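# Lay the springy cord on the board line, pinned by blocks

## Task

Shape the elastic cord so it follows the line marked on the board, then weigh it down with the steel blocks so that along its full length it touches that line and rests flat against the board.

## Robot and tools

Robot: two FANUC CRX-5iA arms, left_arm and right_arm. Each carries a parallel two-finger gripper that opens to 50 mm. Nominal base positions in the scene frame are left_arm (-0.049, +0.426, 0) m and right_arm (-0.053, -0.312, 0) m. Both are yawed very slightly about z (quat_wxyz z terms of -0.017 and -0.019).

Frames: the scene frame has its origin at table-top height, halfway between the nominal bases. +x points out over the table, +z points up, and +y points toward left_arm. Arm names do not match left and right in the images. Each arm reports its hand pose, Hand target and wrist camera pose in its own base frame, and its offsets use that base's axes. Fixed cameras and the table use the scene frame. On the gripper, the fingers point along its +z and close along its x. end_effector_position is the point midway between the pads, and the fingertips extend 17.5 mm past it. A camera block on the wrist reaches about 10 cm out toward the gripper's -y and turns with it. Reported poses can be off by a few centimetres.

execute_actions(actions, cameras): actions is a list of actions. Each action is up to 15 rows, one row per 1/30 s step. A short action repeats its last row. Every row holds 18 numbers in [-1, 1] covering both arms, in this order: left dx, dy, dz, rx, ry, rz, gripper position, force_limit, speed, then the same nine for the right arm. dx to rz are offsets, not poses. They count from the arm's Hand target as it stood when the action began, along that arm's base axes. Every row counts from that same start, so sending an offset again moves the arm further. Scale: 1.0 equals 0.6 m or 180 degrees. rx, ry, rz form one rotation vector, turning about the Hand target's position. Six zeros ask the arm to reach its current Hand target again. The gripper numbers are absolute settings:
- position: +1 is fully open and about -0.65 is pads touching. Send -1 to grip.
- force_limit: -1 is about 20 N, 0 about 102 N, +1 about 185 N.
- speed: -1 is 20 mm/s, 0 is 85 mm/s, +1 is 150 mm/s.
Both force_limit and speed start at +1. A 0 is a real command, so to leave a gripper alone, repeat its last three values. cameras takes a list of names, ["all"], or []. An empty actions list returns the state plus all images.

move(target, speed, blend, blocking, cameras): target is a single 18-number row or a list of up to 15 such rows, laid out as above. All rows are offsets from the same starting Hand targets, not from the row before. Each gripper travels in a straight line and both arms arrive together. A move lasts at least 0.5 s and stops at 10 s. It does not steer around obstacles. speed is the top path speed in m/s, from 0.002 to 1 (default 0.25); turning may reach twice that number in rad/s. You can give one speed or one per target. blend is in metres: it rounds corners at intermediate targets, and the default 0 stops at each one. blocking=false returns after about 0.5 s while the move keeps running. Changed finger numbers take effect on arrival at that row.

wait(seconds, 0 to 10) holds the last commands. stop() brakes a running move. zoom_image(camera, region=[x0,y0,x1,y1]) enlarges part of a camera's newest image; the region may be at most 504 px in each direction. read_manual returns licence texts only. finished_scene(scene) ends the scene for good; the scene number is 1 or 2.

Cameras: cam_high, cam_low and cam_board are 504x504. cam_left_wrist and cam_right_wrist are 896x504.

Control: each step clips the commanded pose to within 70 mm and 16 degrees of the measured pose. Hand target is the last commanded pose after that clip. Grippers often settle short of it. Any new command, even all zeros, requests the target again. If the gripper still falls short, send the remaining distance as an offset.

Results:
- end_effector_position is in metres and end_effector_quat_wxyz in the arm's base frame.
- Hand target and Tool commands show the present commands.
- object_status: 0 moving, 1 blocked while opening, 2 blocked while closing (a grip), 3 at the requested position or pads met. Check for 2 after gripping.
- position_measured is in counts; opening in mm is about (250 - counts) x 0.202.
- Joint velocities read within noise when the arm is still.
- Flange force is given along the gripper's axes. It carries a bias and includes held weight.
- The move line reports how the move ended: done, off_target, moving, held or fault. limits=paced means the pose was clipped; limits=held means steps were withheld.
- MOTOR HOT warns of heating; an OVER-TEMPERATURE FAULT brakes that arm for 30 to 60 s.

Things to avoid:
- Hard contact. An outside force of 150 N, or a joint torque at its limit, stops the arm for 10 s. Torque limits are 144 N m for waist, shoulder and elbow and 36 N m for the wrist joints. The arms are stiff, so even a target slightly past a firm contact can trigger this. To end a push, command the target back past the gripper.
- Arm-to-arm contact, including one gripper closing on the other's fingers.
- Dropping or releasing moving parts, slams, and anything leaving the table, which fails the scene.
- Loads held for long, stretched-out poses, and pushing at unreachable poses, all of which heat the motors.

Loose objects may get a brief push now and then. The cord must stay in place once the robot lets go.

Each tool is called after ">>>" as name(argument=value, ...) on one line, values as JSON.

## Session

>>> execute_actions(actions=[])

Scene clock: 0.00 s.
left_arm: end_effector_position=(+0.6708, -0.1400, +0.3097) position_measured=3 object_status=3 end_effector_quat_wxyz=(+0.704, -0.065, +0.672, +0.223) | right_arm: end_effector_position=(+0.1621, +0.1577, +0.1716) position_measured=3 object_status=3 end_effector_quat_wxyz=(+0.016, -0.329, +0.944, +0.008)
Joint positions: left_arm=[-0.422 0.314 -0.642 0.88 1.248 0.898] | right_arm=[1.421 -0.683 -0.729 0.021 -1.495 0.82]
Joint velocities: within noise
Flange force (N): no reading
Hand target: left_arm +0.6708, -0.1400, +0.3097; +0.704, -0.065, +0.672, +0.223 | right_arm +0.1621, +0.1577, +0.1716; +0.016, -0.329, +0.944, +0.008
Tool commands: left_gripper/position=+1.0 left_gripper/force_limit=+1.0 left_gripper/speed=+1.0 right_gripper/position=+1.0 right_gripper/force_limit=+1.0 right_gripper/speed=+1.0

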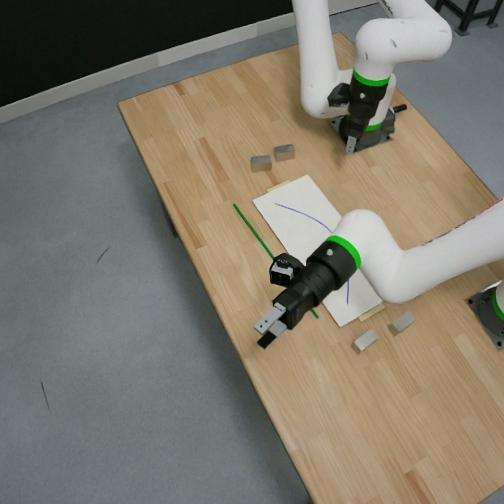

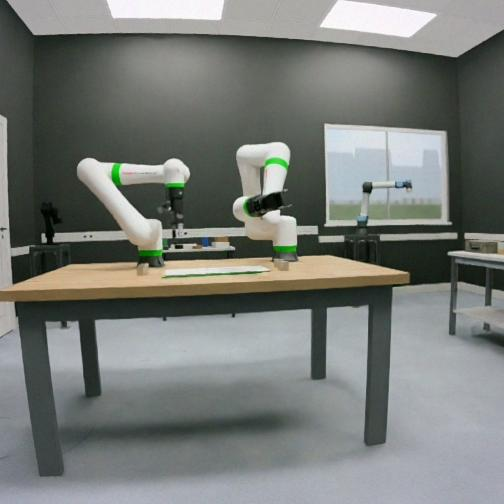

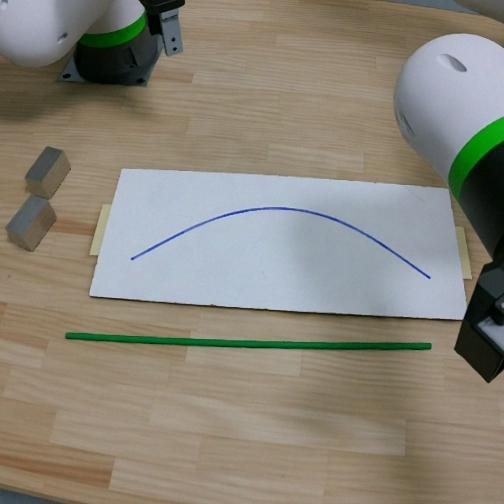

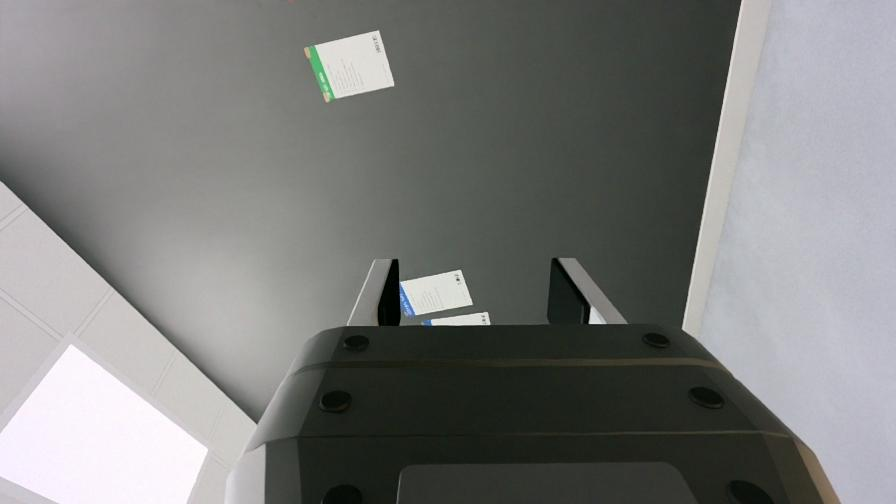

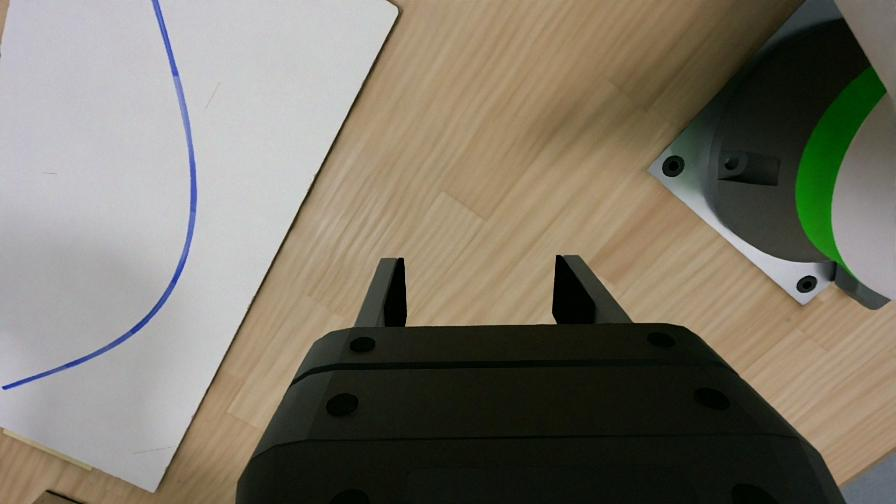

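>>> move(target=[-0.634,-0.266,-0.111,0.27,0.521,-0.414,1,-0.5,0,0.213,-0.063,0.119,0.004,0.0135,-0.713,1,-0.5,0], speed=0.5, cameras=["cam_left_wrist","cam_right_wrist","cam_board"])

>>> zoom_image(camera="cam_left_wrist", region=[580, 100, 820, 340])

>>> zoom_image(camera="cam_right_wrist", region=[270, 110, 510, 350])

Scene clock: 4.93 s.
left_arm: end_effector_position=(+0.2904, -0.2996, +0.2431) position_measured=3 object_status=3 end_effector_quat_wxyz=(-0.001, +0.707, +0.707, -0.001) | right_arm: end_effector_position=(+0.2899, +0.1199, +0.2430) position_measured=3 object_status=3 end_effector_quat_wxyz=(+0.000, +0.706, +0.708, -0.001)
Joint positions: left_arm=[-0.483 -0.077 -0.161 0.001 -1.488 0.483] | right_arm=[0.819 -0.358 -0.385 0 -1.546 -0.817]
Flange force (N): left_arm=[6.7 -1.3 -0.3] | right_arm=[2.4 -3.0 -0.6]
Hand target: left_arm +0.2904, -0.2996, +0.2431; -0.001, +0.707, +0.707, -0.001 | right_arm +0.2899, +0.1199, +0.2430; +0.000, +0.706, +0.708, -0.001
Off the commanded pose: left_arm 0.000 m, 0 deg | right_arm 0.000 m, 0 deg.
move: done; limits=paced
Images, in order (width x height): cam_board 504x504, cam_left_wrist 896x504, cam_right_wrist 896x504.

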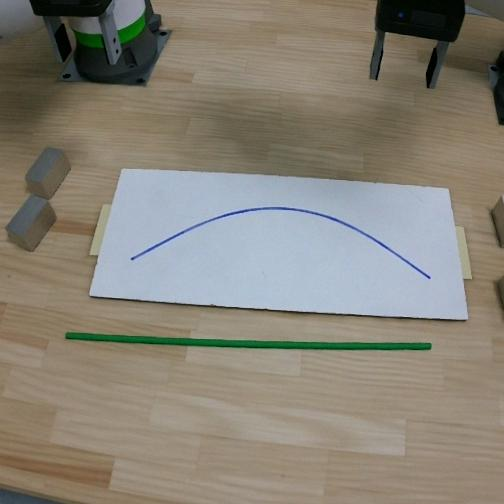

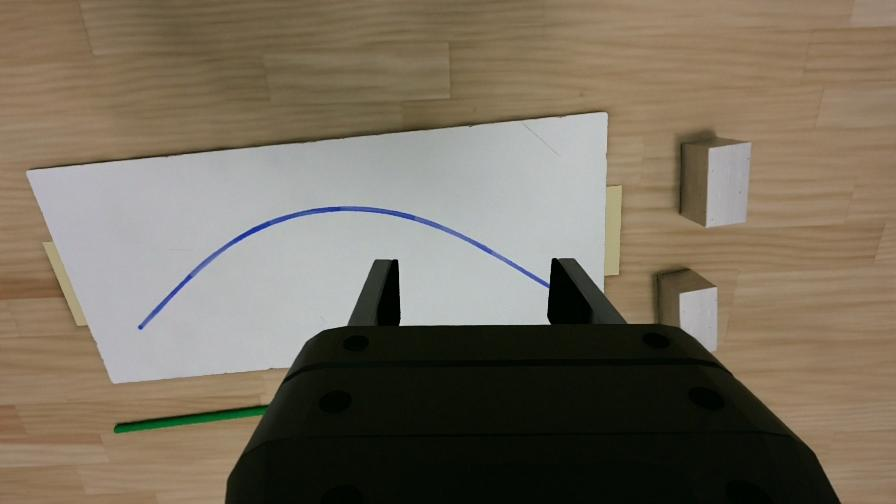

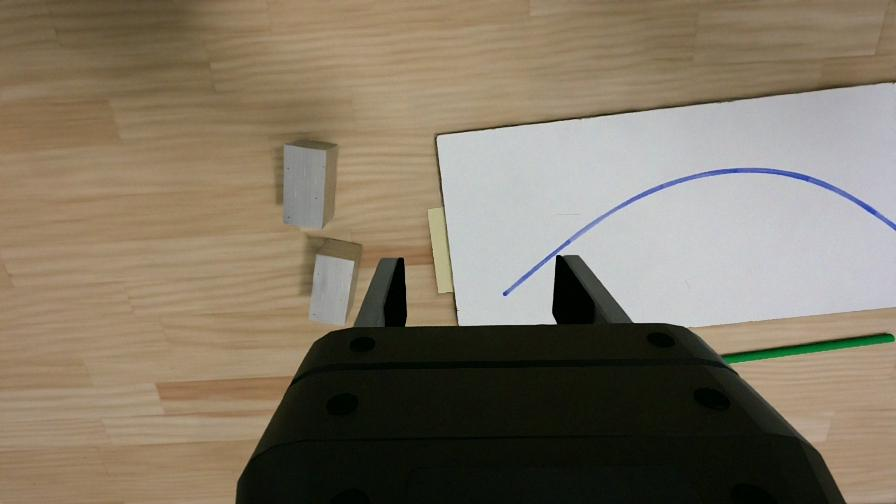

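Scaled by 2.100.

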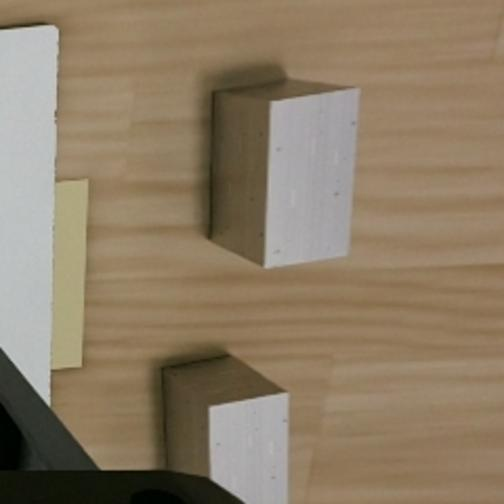

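Scaled by 2.100.

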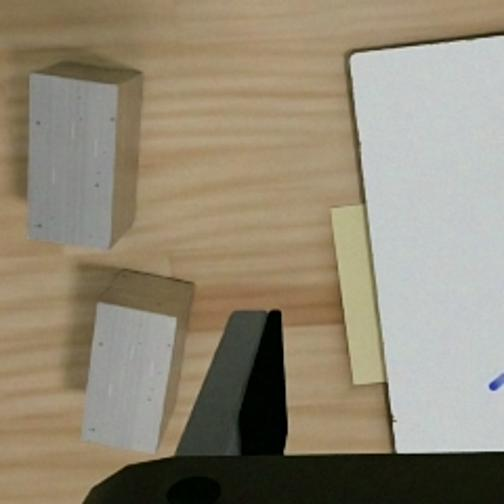

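>>> move(target=[[0.006,0.334,-0.25,0,0,0.05,1,-0.5,0,0.0085,-0.1915,-0.25,0,0,-0.046,1,-0.5,0],[0.006,0.334,-0.355,0,0,0.05,1,-0.5,0,0.0085,-0.1915,-0.348,0,0,-0.046,1,-0.5,0],[0.006,0.334,-0.355,0,0,0.05,-1,-0.5,0,0.0085,-0.1915,-0.348,0,0,-0.046,-1,-0.5,0]], speed=[0.35,0.15,0.1], cameras=["cam_left_wrist","cam_right_wrist"])

Scene clock: 9.60 s.
left_arm: end_effector_position=(+0.2940, -0.0992, +0.0300) position_measured=104 object_status=2 end_effector_quat_wxyz=(-0.001, +0.649, +0.760, -0.001) | right_arm: end_effector_position=(+0.2950, +0.0050, +0.0342) position_measured=104 object_status=2 end_effector_quat_wxyz=(+0.000, +0.756, +0.655, -0.001)
Joint positions: left_arm=[0.107 -0.175 -0.779 0 -0.969 0.05] | right_arm=[0.473 -0.233 -0.812 0 -0.993 -0.616]
Flange force (N): left_arm=[7.1 -4.0 -0.4] | right_arm=[1.6 -2.1 -1.5]
Hand target: left_arm +0.2940, -0.0992, +0.0301; -0.001, +0.649, +0.760, -0.001 | right_arm +0.2950, +0.0050, +0.0342; +0.000, +0.756, +0.655, -0.001
Off the commanded pose: left_arm 0.000 m, 0 deg | right_arm 0.000 m, 0 deg.
move: done
Images, in order (width x height): cam_left_wrist 896x504, cam_right_wrist 896x504.

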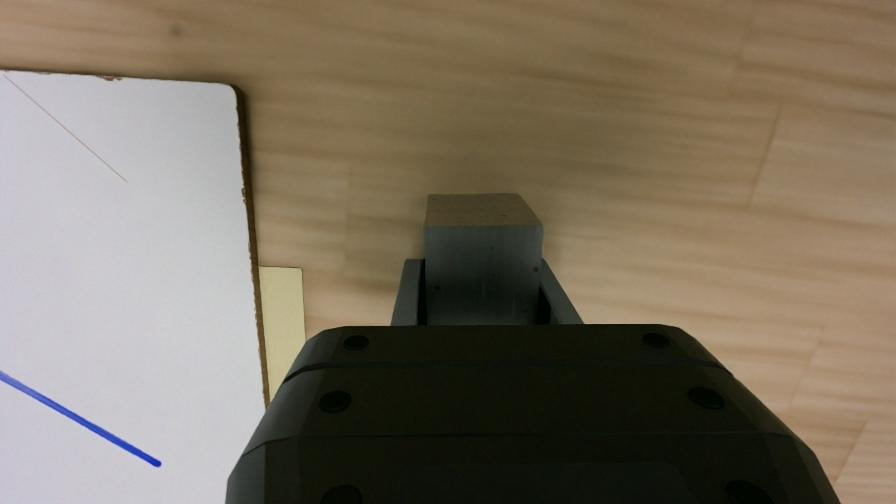

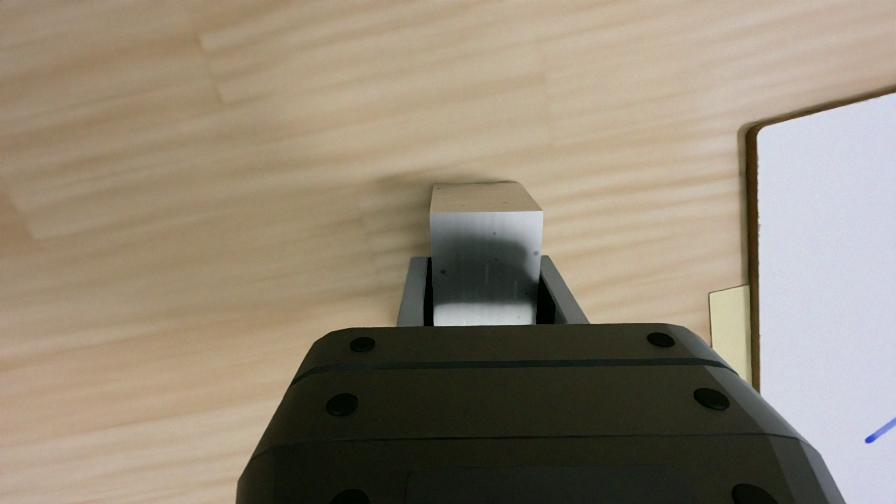

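>>> move(target=[[0,0,0.117,0,0,0,-1,-0.5,0,0,0,0.1,0,0,0,-1,-0.5,0],[0.111,-0.422,0.117,0,0,-0.136,-1,-0.5,0,0,0,0.1,0,0,0,-1,-0.5,0],[0.111,-0.422,0.018,0,0,-0.136,-1,-0.5,0,0,0,0.1,0,0,0,-1,-0.5,0]], speed=0.25, blend=0.02, cameras=["cam_left_wrist"])

>>> zoom_image(camera="cam_left_wrist", region=[300, 120, 650, 340])

Scene clock: 12.47 s.
left_arm: end_effector_position=(+0.3607, -0.3524, +0.0409) position_measured=104 object_status=2 end_effector_quat_wxyz=(-0.001, +0.796, +0.605, -0.001) | right_arm: end_effector_position=(+0.2950, +0.0050, +0.0942) position_measured=104 object_status=2 end_effector_quat_wxyz=(+0.000, +0.756, +0.655, -0.001)
Joint positions: left_arm=[-0.513 0.296 -0.247 0.001 -1.031 0.242] | right_arm=[0.474 -0.328 -0.72 0 -1.18 -0.616]
Flange force (N): left_arm=[4.5 -1.9 3.3] | right_arm=[3.5 -1.9 4.4]
Hand target: left_arm +0.3606, -0.3524, +0.0409; -0.001, +0.796, +0.605, -0.001 | right_arm +0.2950, +0.0050, +0.0942; +0.000, +0.756, +0.655, -0.001
Off the commanded pose: left_arm 0.000 m, 0 deg | right_arm 0.000 m, 0 deg.
move: done
Images, in order (width x height): cam_left_wrist 896x504.

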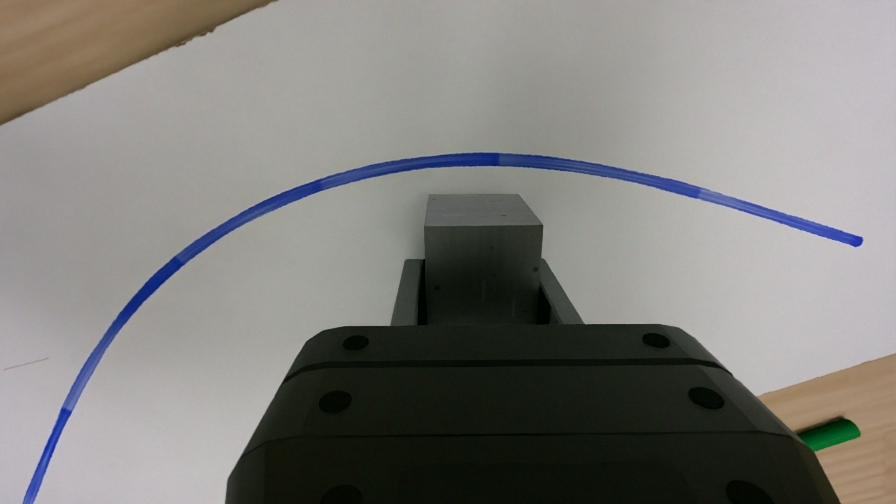

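Scaled by 1.440.

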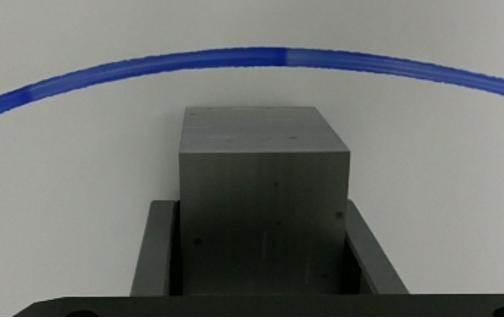

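>>> move(target=[[-0.008,0.0022,-0.007,0,0,0.0067,-1,-0.5,0,0,0,0,0,0,0,-1,-0.5,0],[-0.008,0.0022,-0.007,0,0,0.0067,0.6,-0.5,-0.5,0,0,0,0,0,0,-1,-0.5,0],[-0.008,0.0022,0.12,0,0,0.0067,0.6,-0.5,-0.5,0,0,0,0,0,0,-1,-0.5,0],[0.079,0.422,0.115,0,0,0.153,1,-0.5,0,0,0,0,0,0,0,-1,-0.5,0],[0.079,0.422,-0.018,0,0,0.153,1,-0.5,0,0.078,0.489,0.0,0,0,0.189,-1,-0.5,0],[0.079,0.422,-0.018,0,0,0.153,-1,-0.5,0,0.078,0.489,-0.083,0,0,0.189,-1,-0.5,0]], speed=[0.05,0.1,0.2,0.35,0.25,0.1], cameras=["cam_left_wrist","cam_right_wrist"])

>>> zoom_image(camera="cam_right_wrist", region=[300, 120, 650, 340])

Scene clock: 20.17 s.
left_arm: end_effector_position=(+0.4080, -0.0992, +0.0300) position_measured=104 object_status=2 end_effector_quat_wxyz=(-0.001, +0.629, +0.777, -0.001) | right_arm: end_effector_position=(+0.3418, +0.2984, +0.0444) position_measured=104 object_status=2 end_effector_quat_wxyz=(+0.000, +0.531, +0.847, -0.001)
Joint positions: left_arm=[0.077 0.118 -0.495 0 -0.959 0.134] | right_arm=[1.009 0.176 -0.388 0 -1.008 -0.558]
Flange force (N): left_arm=[4.1 -1.5 1.0] | right_arm=[1.3 -2.3 3.2]
Hand target: left_arm +0.4080, -0.0992, +0.0301; -0.001, +0.629, +0.777, -0.001 | right_arm +0.3418, +0.2984, +0.0444; +0.000, +0.531, +0.847, -0.001
Off the commanded pose: left_arm 0.000 m, 0 deg | right_arm 0.000 m, 0 deg.
move: done
Images, in order (width x height): cam_left_wrist 896x504, cam_right_wrist 896x504.

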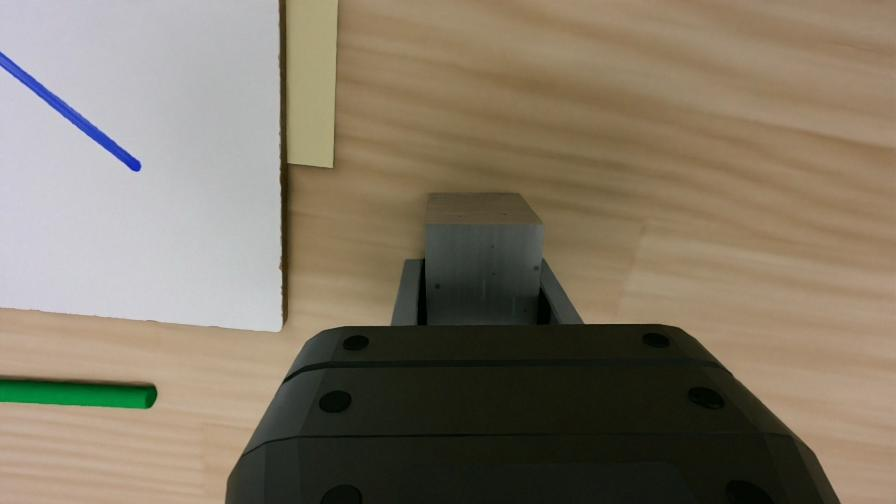

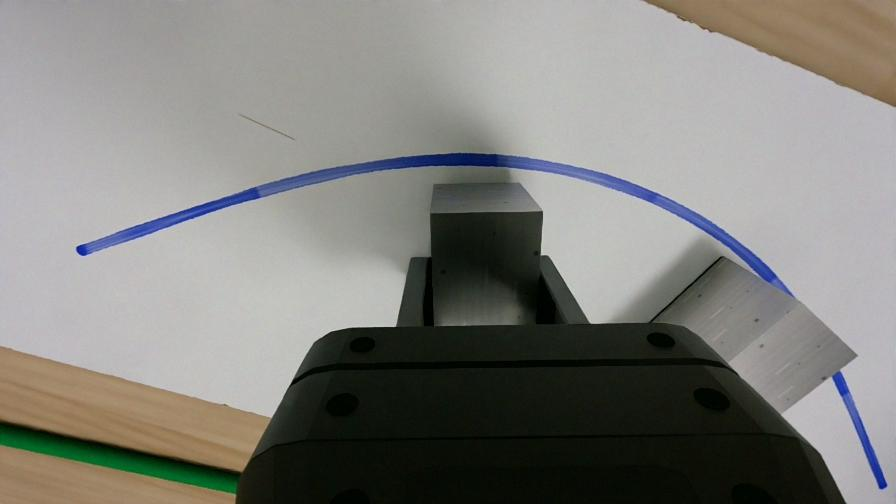

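Scaled by 1.440.

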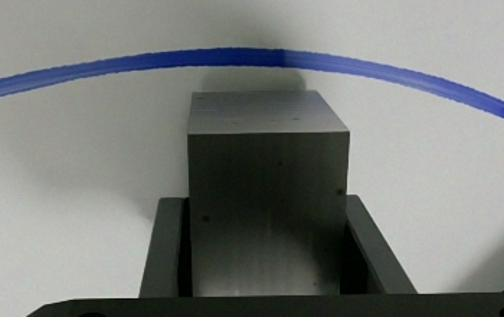

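>>> move(target=[[0,0,0,0,0,0,-1,-0.5,0,-0.0042,-0.002,-0.007,0,0,0,-1,-0.5,0],[0,0,0,0,0,0,-1,-0.5,0,-0.0042,-0.002,-0.007,0,0,0,0.6,-0.5,-0.5],[0,0,0.15,0,0,0,-1,-0.5,0,-0.0042,-0.002,0.15,0,0,0,0.6,-0.5,-0.5],[0,0.06,0.17,0,0,0,-1,-0.5,0,0.239,0.036,0.123,0,0,0.404,0.6,-0.5,-0.5]], speed=[0.03,0.1,0.2,0.35], cameras=["cam_right_wrist","cam_board"])

Scene clock: 26.90 s.
left_arm: end_effector_position=(+0.4080, -0.0632, +0.1320) position_measured=104 object_status=2 end_effector_quat_wxyz=(-0.001, +0.629, +0.777, -0.001) | right_arm: end_effector_position=(+0.4851, +0.3200, +0.1182) position_measured=63 object_status=3 end_effector_quat_wxyz=(+0.001, -0.075, +0.997, -0.001)
Joint positions: left_arm=[0.167 -0.027 -0.379 0 -1.221 0.044] | right_arm=[0.81 0.392 0.082 0.002 -1.26 0.91]
Flange force (N): left_arm=[4.8 -1.5 3.7] | right_arm=[2.2 0.4 -1.4]
Hand target: left_arm +0.4080, -0.0632, +0.1321; -0.001, +0.629, +0.777, -0.001 | right_arm +0.4852, +0.3200, +0.1182; +0.001, -0.075, +0.997, -0.001
Off the commanded pose: left_arm 0.000 m, 0 deg | right_arm 0.000 m, 0 deg.
move: done
Images, in order (width x height): cam_board 504x504, cam_right_wrist 896x504.

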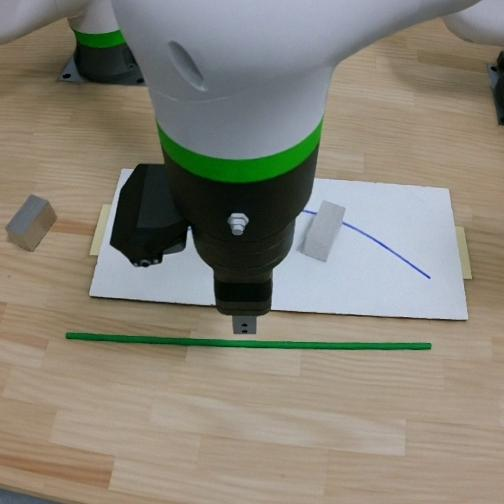

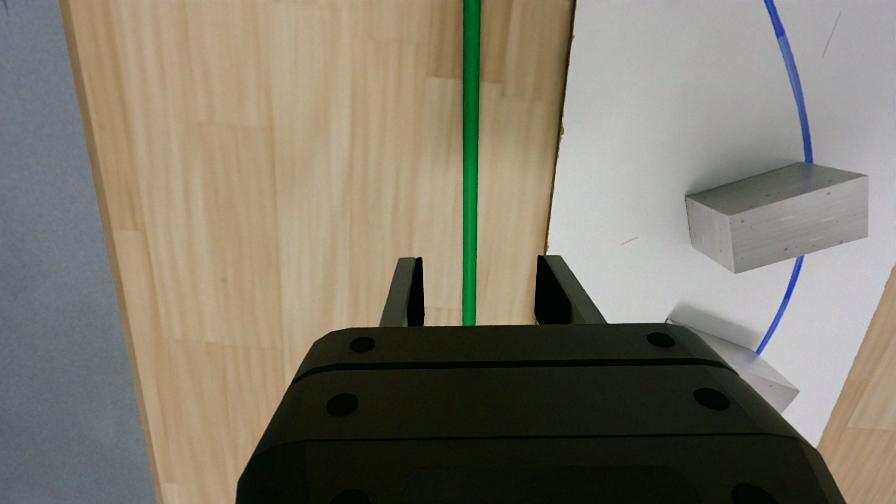

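>>> move(target=[[0,0,0,0,0,0,-1,-0.5,0,-0.01,0.006,-0.1645,0,0,0,0.6,-0.5,-0.5],[0,0,0,0,0,0,-1,-0.5,0,-0.01,0.006,-0.1645,0,0,0,-1,-0.8,-0.7],[0,0,0,0,0,0,-1,-0.5,0,-0.01,0.006,-0.03,0,0,0,-1,-0.8,-0.7],[0,0,0,0,0,0,-1,-0.5,0,-0.3187,0.02,-0.03,0,0,-0.031,-1,-0.8,-0.7],[0,0,0,0,0,0,-1,-0.5,0,-0.3187,0.02,-0.1505,0,0,-0.031,-1,-0.8,-0.7]], speed=[0.15,0.1,0.15,0.2,0.08], cameras=["cam_right_wrist","cam_board"])

Scene clock: 33.50 s.
left_arm: end_effector_position=(+0.4080, -0.0632, +0.1321) position_measured=104 object_status=2 end_effector_quat_wxyz=(-0.001, +0.629, +0.777, -0.001) | right_arm: end_effector_position=(+0.2939, +0.3320, +0.0279) position_measured=214 object_status=2 end_effector_quat_wxyz=(+0.001, -0.026, +1.000, -0.001)
Joint positions: left_arm=[0.167 -0.027 -0.379 0 -1.221 0.044] | right_arm=[1.145 0.175 -0.435 0.002 -0.961 0.477]
Flange force (N): left_arm=[5.0 -1.5 3.9] | right_arm=[3.3 0.4 -1.1]
Hand target: left_arm +0.4080, -0.0632, +0.1321; -0.001, +0.629, +0.777, -0.001 | right_arm +0.2939, +0.3320, +0.0279; +0.001, -0.026, +1.000, -0.001
Off the commanded pose: left_arm 0.000 m, 0 deg | right_arm 0.000 m, 0 deg.
move: done
Images, in order (width x height): cam_board 504x504, cam_right_wrist 896x504.

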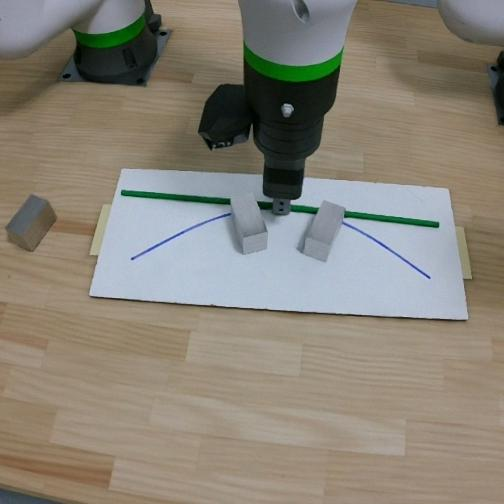

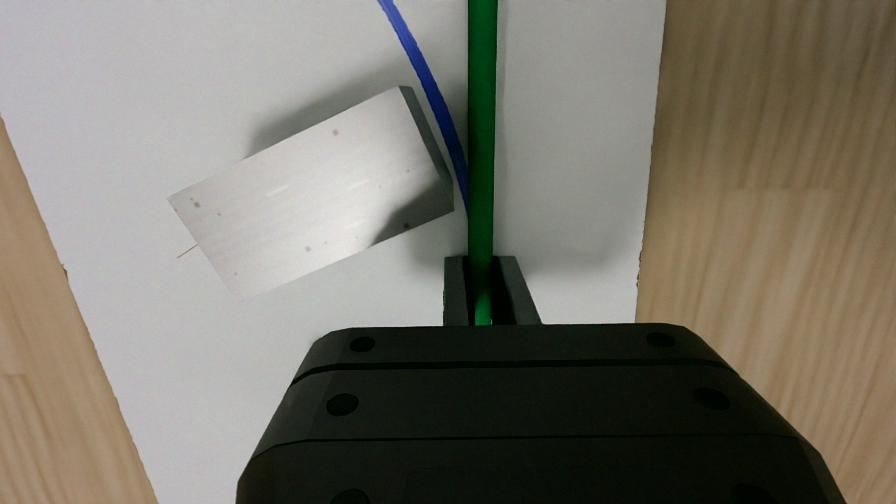

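>>> move(target=[[0,0,0,0,0,0,-1,-0.5,0,0,0.008,0,0,0,0,-1,-0.8,-0.7],[0,0,0,0,0,0,-1,-0.5,0,0,0.008,0,0,0,0,0.27,-0.8,-0.7],[0,0,0,0,0,0,-1,-0.5,0,0,0.008,0.16,0,0,0,0.27,-0.8,-0.7],[0,0,0,0,0,0,-1,-0.5,0,0.142,-0.527,0.137,0,0,-0.576,1,-0.5,0]], speed=[0.05,0.1,0.15,0.4], cameras=["cam_right_wrist","cam_board"])

Scene clock: 40.13 s.
left_arm: end_effector_position=(+0.4080, -0.0632, +0.1321) position_measured=104 object_status=2 end_effector_quat_wxyz=(-0.001, +0.629, +0.777, -0.001) | right_arm: end_effector_position=(+0.3791, +0.0158, +0.1101) position_measured=3 object_status=3 end_effector_quat_wxyz=(+0.000, +0.770, +0.638, -0.001)
Joint positions: left_arm=[0.167 -0.027 -0.379 0 -1.221 0.044] | right_arm=[0.392 -0.094 -0.497 0 -1.169 -0.578]
Flange force (N): left_arm=[4.6 -1.6 3.8] | right_arm=[2.4 -2.4 -1.2]
Hand target: left_arm +0.4080, -0.0632, +0.1321; -0.001, +0.629, +0.777, -0.001 | right_arm +0.3791, +0.0158, +0.1101; +0.000, +0.770, +0.638, -0.001
Off the commanded pose: left_arm 0.000 m, 0 deg | right_arm 0.000 m, 0 deg.
move: done
Images, in order (width x height): cam_board 504x504, cam_right_wrist 896x504.

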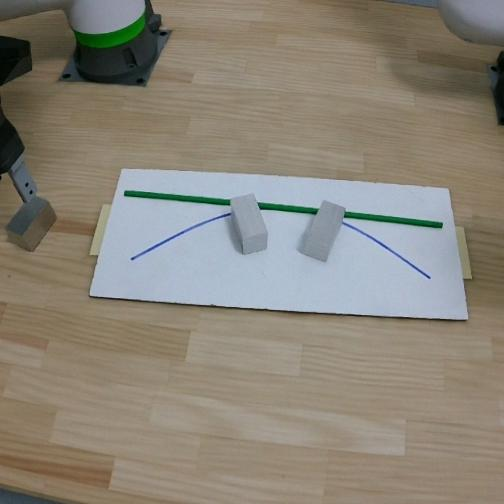

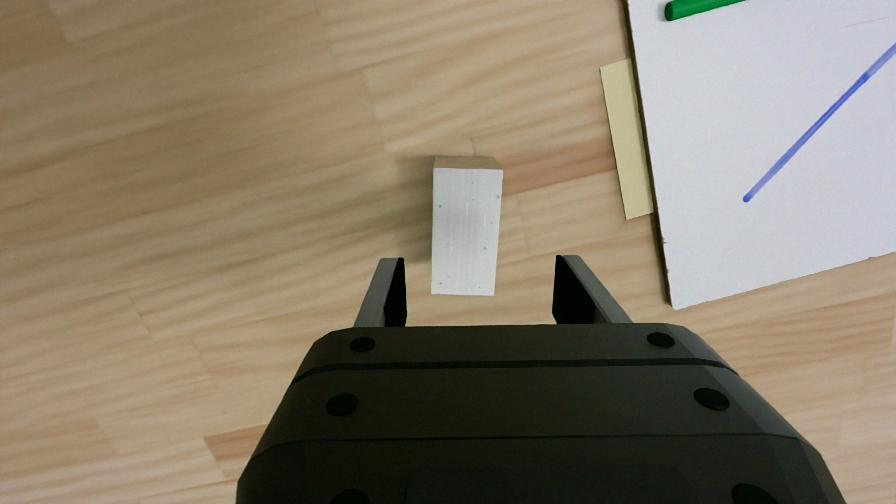

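>>> move(target=[[0,0,0,0,0,0,-1,-0.5,0,0,0,-0.1263,0,0,0,1,-0.5,0],[0,0,0,0,0,0,-1,-0.5,0,0,0,-0.1263,0,0,0,-1,-0.5,0],[-0.1,-0.1,0,0,0,-0.444,-1,-0.5,0,-0.1,0.05,0,0,0,0.556,-1,-0.5,0],[-0.238,-0.236,-0.037,0,0,0.917,-1,-0.5,0,-0.207,0.187,0,0,0,-0.896,-1,-0.5,0]], speed=[0.15,0.1,0.5,0.5], blend=[0,0,0.02,0], cameras=["cam_left_wrist","cam_right_wrist"])

Scene clock: 46.33 s.
left_arm: end_effector_position=(+0.2652, -0.2048, +0.1099) position_measured=104 object_status=2 end_effector_quat_wxyz=(-0.001, +0.689, -0.725, +0.001) | right_arm: end_effector_position=(+0.2549, +0.1281, +0.1101) position_measured=104 object_status=2 end_effector_quat_wxyz=(-0.001, +0.755, -0.656, +0.000)
Joint positions: left_arm=[-0.259 -0.223 -0.605 0 -1.186 -2.932] | right_arm=[0.939 -0.382 -0.716 0 -1.235 2.343]
Flange force (N): left_arm=[-6.4 1.7 3.5] | right_arm=[-3.7 3.1 4.5]
Hand target: left_arm +0.2652, -0.2048, +0.1099; -0.001, +0.689, -0.725, +0.001 | right_arm +0.2549, +0.1280, +0.1101; -0.001, +0.755, -0.656, +0.000
Off the commanded pose: left_arm 0.000 m, 0 deg | right_arm 0.000 m, 0 deg.
move: done
Images, in order (width x height): cam_left_wrist 896x504, cam_right_wrist 896x504.

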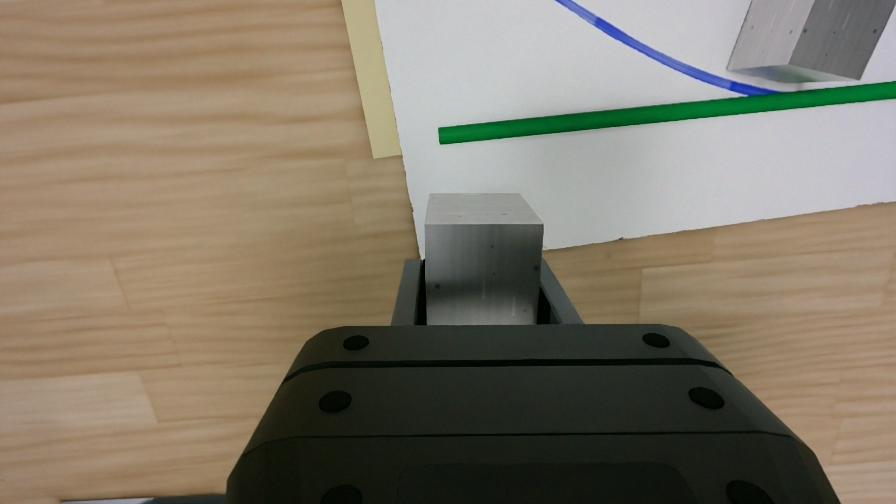

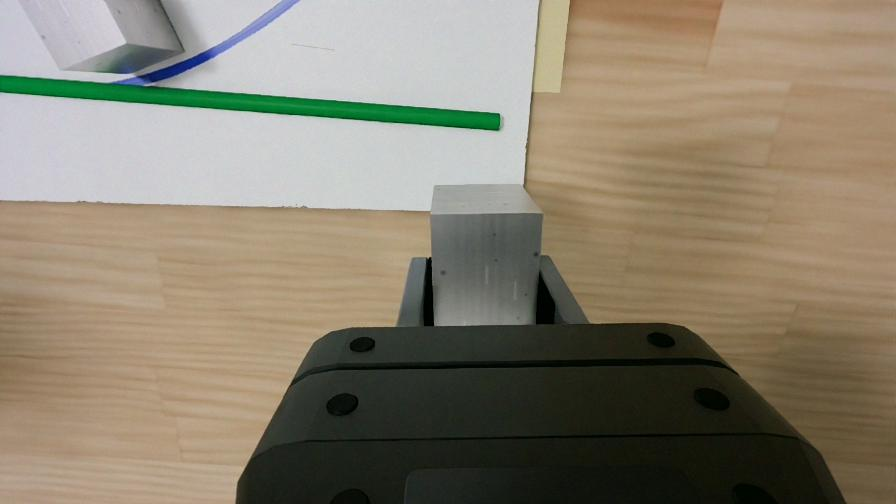

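>>> move(target=[[0,0,-0.119,0,0,0,-1,-0.5,0,0,0,-0.1127,0,0,0,-1,-0.5,0],[0.137,-0.002,-0.119,0,0,-0.158,-1,-0.5,0,0.182,0.027,-0.1127,0,0,0.2155,-1,-0.5,0]], speed=[0.15,0.06], cameras=["cam_left_wrist","cam_right_wrist","cam_board"])

>>> zoom_image(camera="cam_right_wrist", region=[100, 110, 560, 260])

>>> zoom_image(camera="cam_left_wrist", region=[400, 110, 860, 260])

Scene clock: 53.83 s.
left_arm: end_effector_position=(+0.3474, -0.2060, +0.0385) position_measured=104 object_status=2 end_effector_quat_wxyz=(+0.001, -0.490, +0.872, -0.001) | right_arm: end_effector_position=(+0.3641, +0.1442, +0.0425) position_measured=104 object_status=2 end_effector_quat_wxyz=(-0.001, +0.930, -0.368, +0.000)
Joint positions: left_arm=[-0.207 0.063 -0.533 0.001 -0.973 -3.482] | right_arm=[0.714 0.027 -0.559 -0.001 -0.984 3.245]
Flange force (N): left_arm=[-3.7 3.5 3.2] | right_arm=[-2.7 0.4 3.8]
Hand target: left_arm +0.3474, -0.2060, +0.0385; +0.001, -0.490, +0.872, -0.001 | right_arm +0.3641, +0.1442, +0.0425; -0.001, +0.930, -0.368, +0.000
Off the commanded pose: left_arm 0.000 m, 0 deg | right_arm 0.000 m, 0 deg.
move: done
Images, in order (width x height): cam_board 504x504, cam_left_wrist 896x504, cam_right_wrist 896x504.

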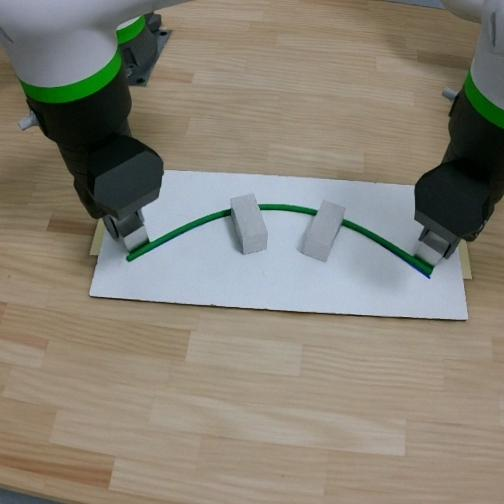

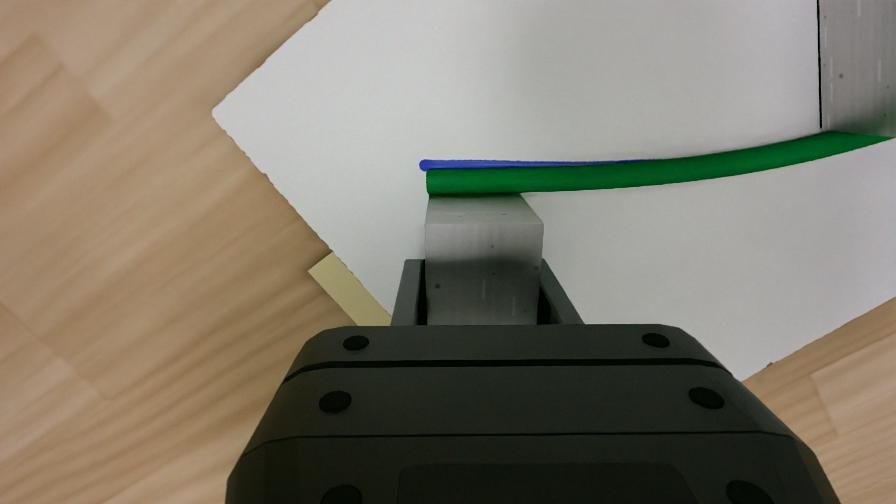

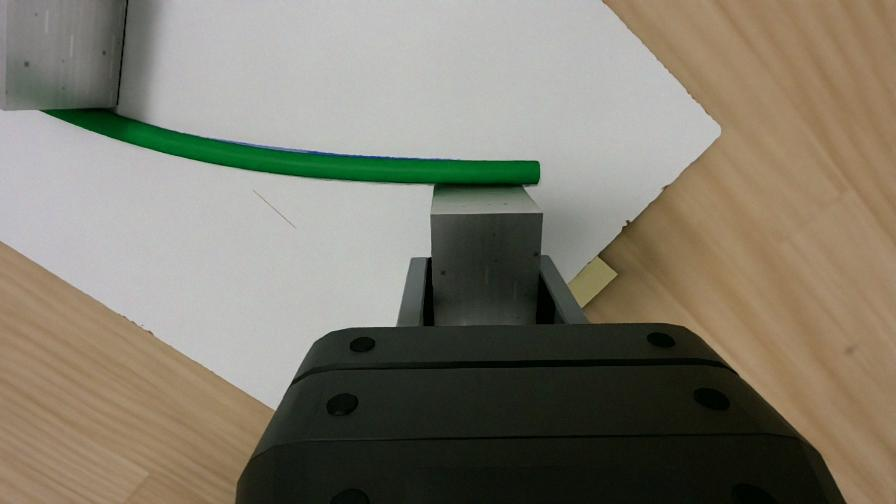

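Scaled by 1.096.

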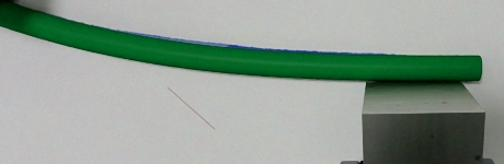

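Scaled by 1.096.

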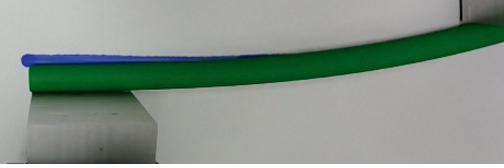

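>>> move(target=[[0.0085,-0.0013,0,0,0,0,-1,-0.5,0,0.001,0.006,0,0,0,0,-1,-0.5,0],[0.0085,-0.0013,-0.0028,0,0,0,-1,-0.5,0,0.001,0.006,-0.0036,0,0,0,-1,-0.5,0]], speed=0.03, cameras=["cam_left_wrist","cam_right_wrist","cam_board"])

>>> zoom_image(camera="cam_left_wrist", region=[400, 130, 600, 230])

>>> zoom_image(camera="cam_right_wrist", region=[100, 110, 560, 260])

>>> zoom_image(camera="cam_board", region=[90, 180, 290, 300])

Scene clock: 56.63 s.
left_arm: end_effector_position=(+0.3526, -0.2068, +0.0368) position_measured=104 object_status=2 end_effector_quat_wxyz=(+0.001, -0.490, +0.872, -0.001) | right_arm: end_effector_position=(+0.3648, +0.1479, +0.0404) position_measured=104 object_status=2 end_effector_quat_wxyz=(-0.001, +0.930, -0.368, +0.000)
Joint positions: left_arm=[-0.206 0.077 -0.522 0.001 -0.969 -3.483] | right_arm=[0.721 0.035 -0.556 -0.001 -0.978 3.239]
Flange force (N): left_arm=[-3.5 2.7 2.8] | right_arm=[-11.1 6.4 -32.5]
Hand target: left_arm +0.3525, -0.2068, +0.0368; +0.001, -0.490, +0.872, -0.001 | right_arm +0.3647, +0.1478, +0.0403; -0.001, +0.930, -0.368, +0.000
Off the commanded pose: left_arm 0.000 m, 0 deg | right_arm 0.000 m, 0 deg.
move: done
Images, in order (width x height): cam_board 504x504, cam_left_wrist 896x504, cam_right_wrist 896x504.

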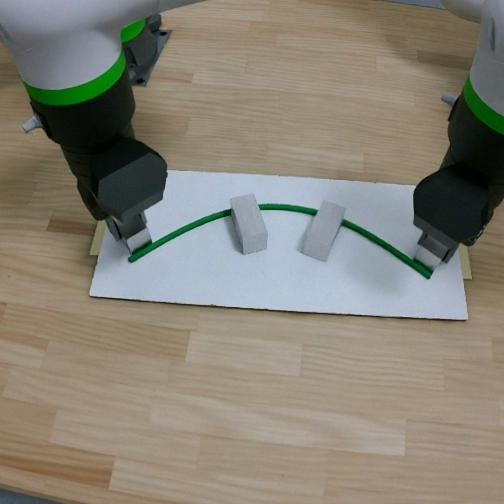

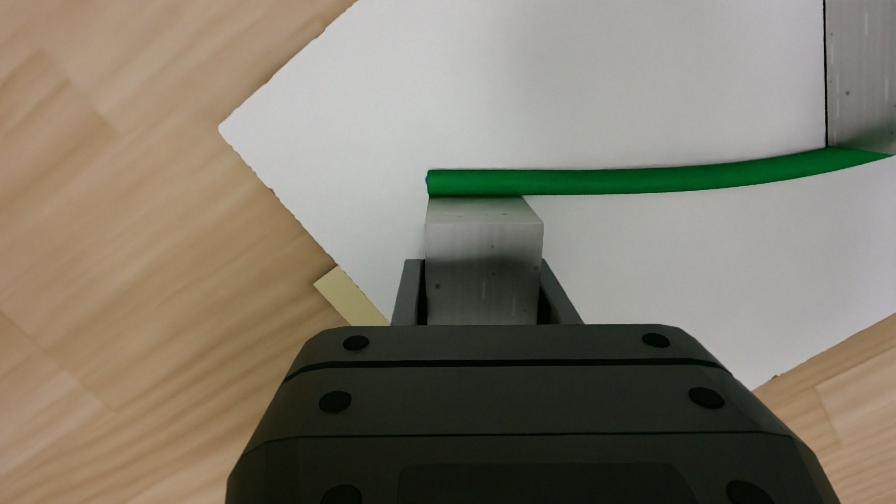

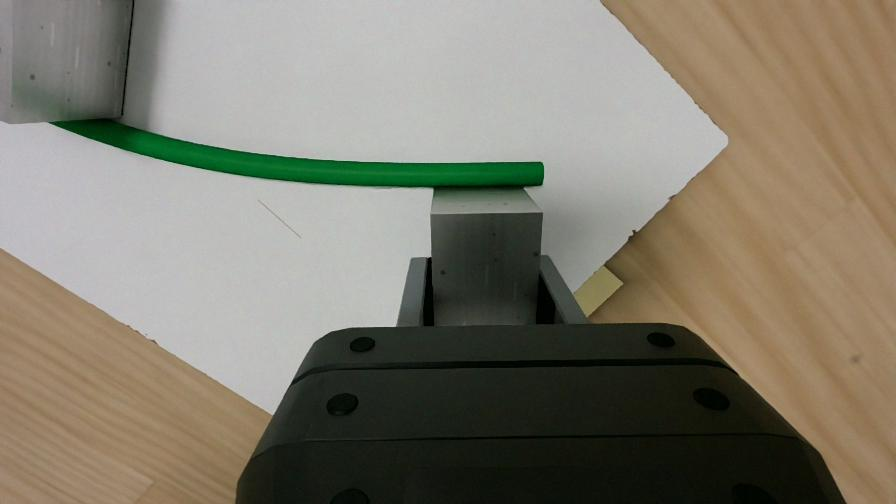

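Scaled by 2.520.

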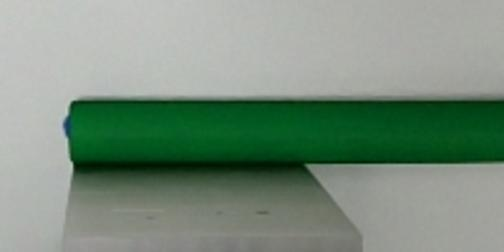

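Scaled by 1.096.

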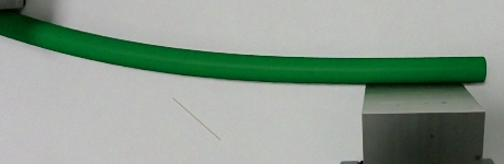

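Scaled by 2.520.

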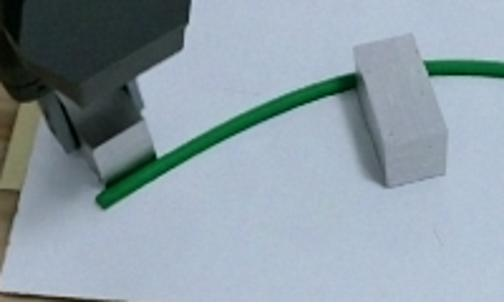

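>>> move(target=[[0,0,-0.0005,0,0,0,-1,-0.5,-1,0,0,0.0004,0,0,0,-1,-0.5,-1],[0,0,-0.0005,0,0,0,0.4,-0.5,-1,0,0,0.0004,0,0,0,0.4,-0.5,-1],[0,0,0.2,0,0,0,0.4,-0.5,-1,0,0,0.2,0,0,0,0.4,-0.5,-1],[-0.1,0.1,0.25,0,0,0.1,0.4,-0.5,-1,-0.1,-0.15,0.25,0,0,0,0.4,-0.5,-1]], speed=[0.05,0.05,0.15,0.3], cameras=["cam_board"])

>>> zoom_image(camera="cam_board", region=[110, 180, 280, 290])

>>> zoom_image(camera="cam_board", region=[280, 180, 450, 290])

Scene clock: 61.57 s.
left_arm: end_effector_position=(+0.2925, -0.1468, +0.1868) position_measured=92 object_status=3 end_effector_quat_wxyz=(+0.001, -0.620, +0.784, -0.001) | right_arm: end_effector_position=(+0.3047, +0.0578, +0.1903) position_measured=92 object_status=3 end_effector_quat_wxyz=(-0.001, +0.930, -0.368, +0.000)
Joint positions: left_arm=[-0.056 -0.307 -0.481 0 -1.394 -3.318] | right_arm=[0.619 -0.358 -0.508 -0.001 -1.42 3.34]
Joint velocities: left_arm=[-0.001 0 -0.001 -0.001 0 -0.005] | right_arm=[within noise]
Flange force (N): left_arm=[-5.3 1.6 -0.9] | right_arm=[-3.3 -1.2 -1.1]
Hand target: left_arm +0.2925, -0.1468, +0.1868; +0.001, -0.620, +0.784, -0.001 | right_arm +0.3047, +0.0578, +0.1903; -0.001, +0.930, -0.368, +0.000
Off the commanded pose: left_arm 0.000 m, 0 deg | right_arm 0.000 m, 0 deg.
move: done
Images, in order (width x height): cam_board 504x504.

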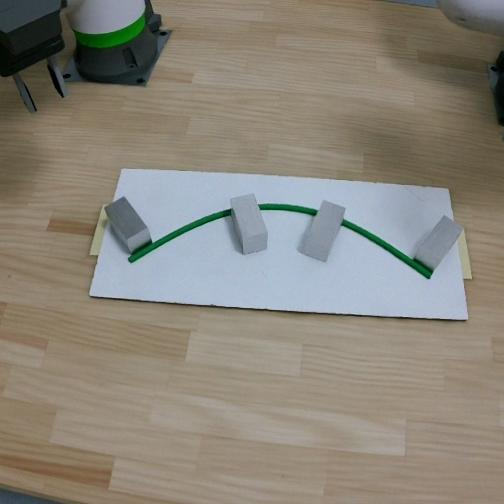

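Scaled by 2.965.

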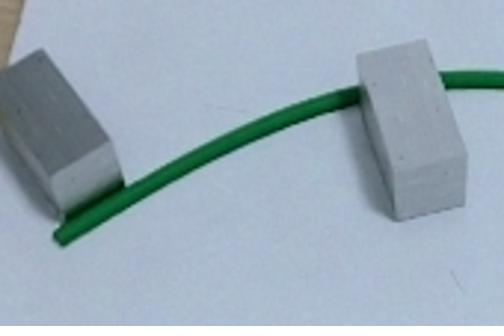

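Scaled by 2.965.

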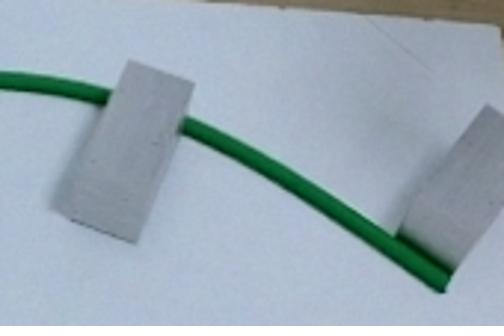

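>>> finished_scene(scene=2)

The scene is finished: the task was done.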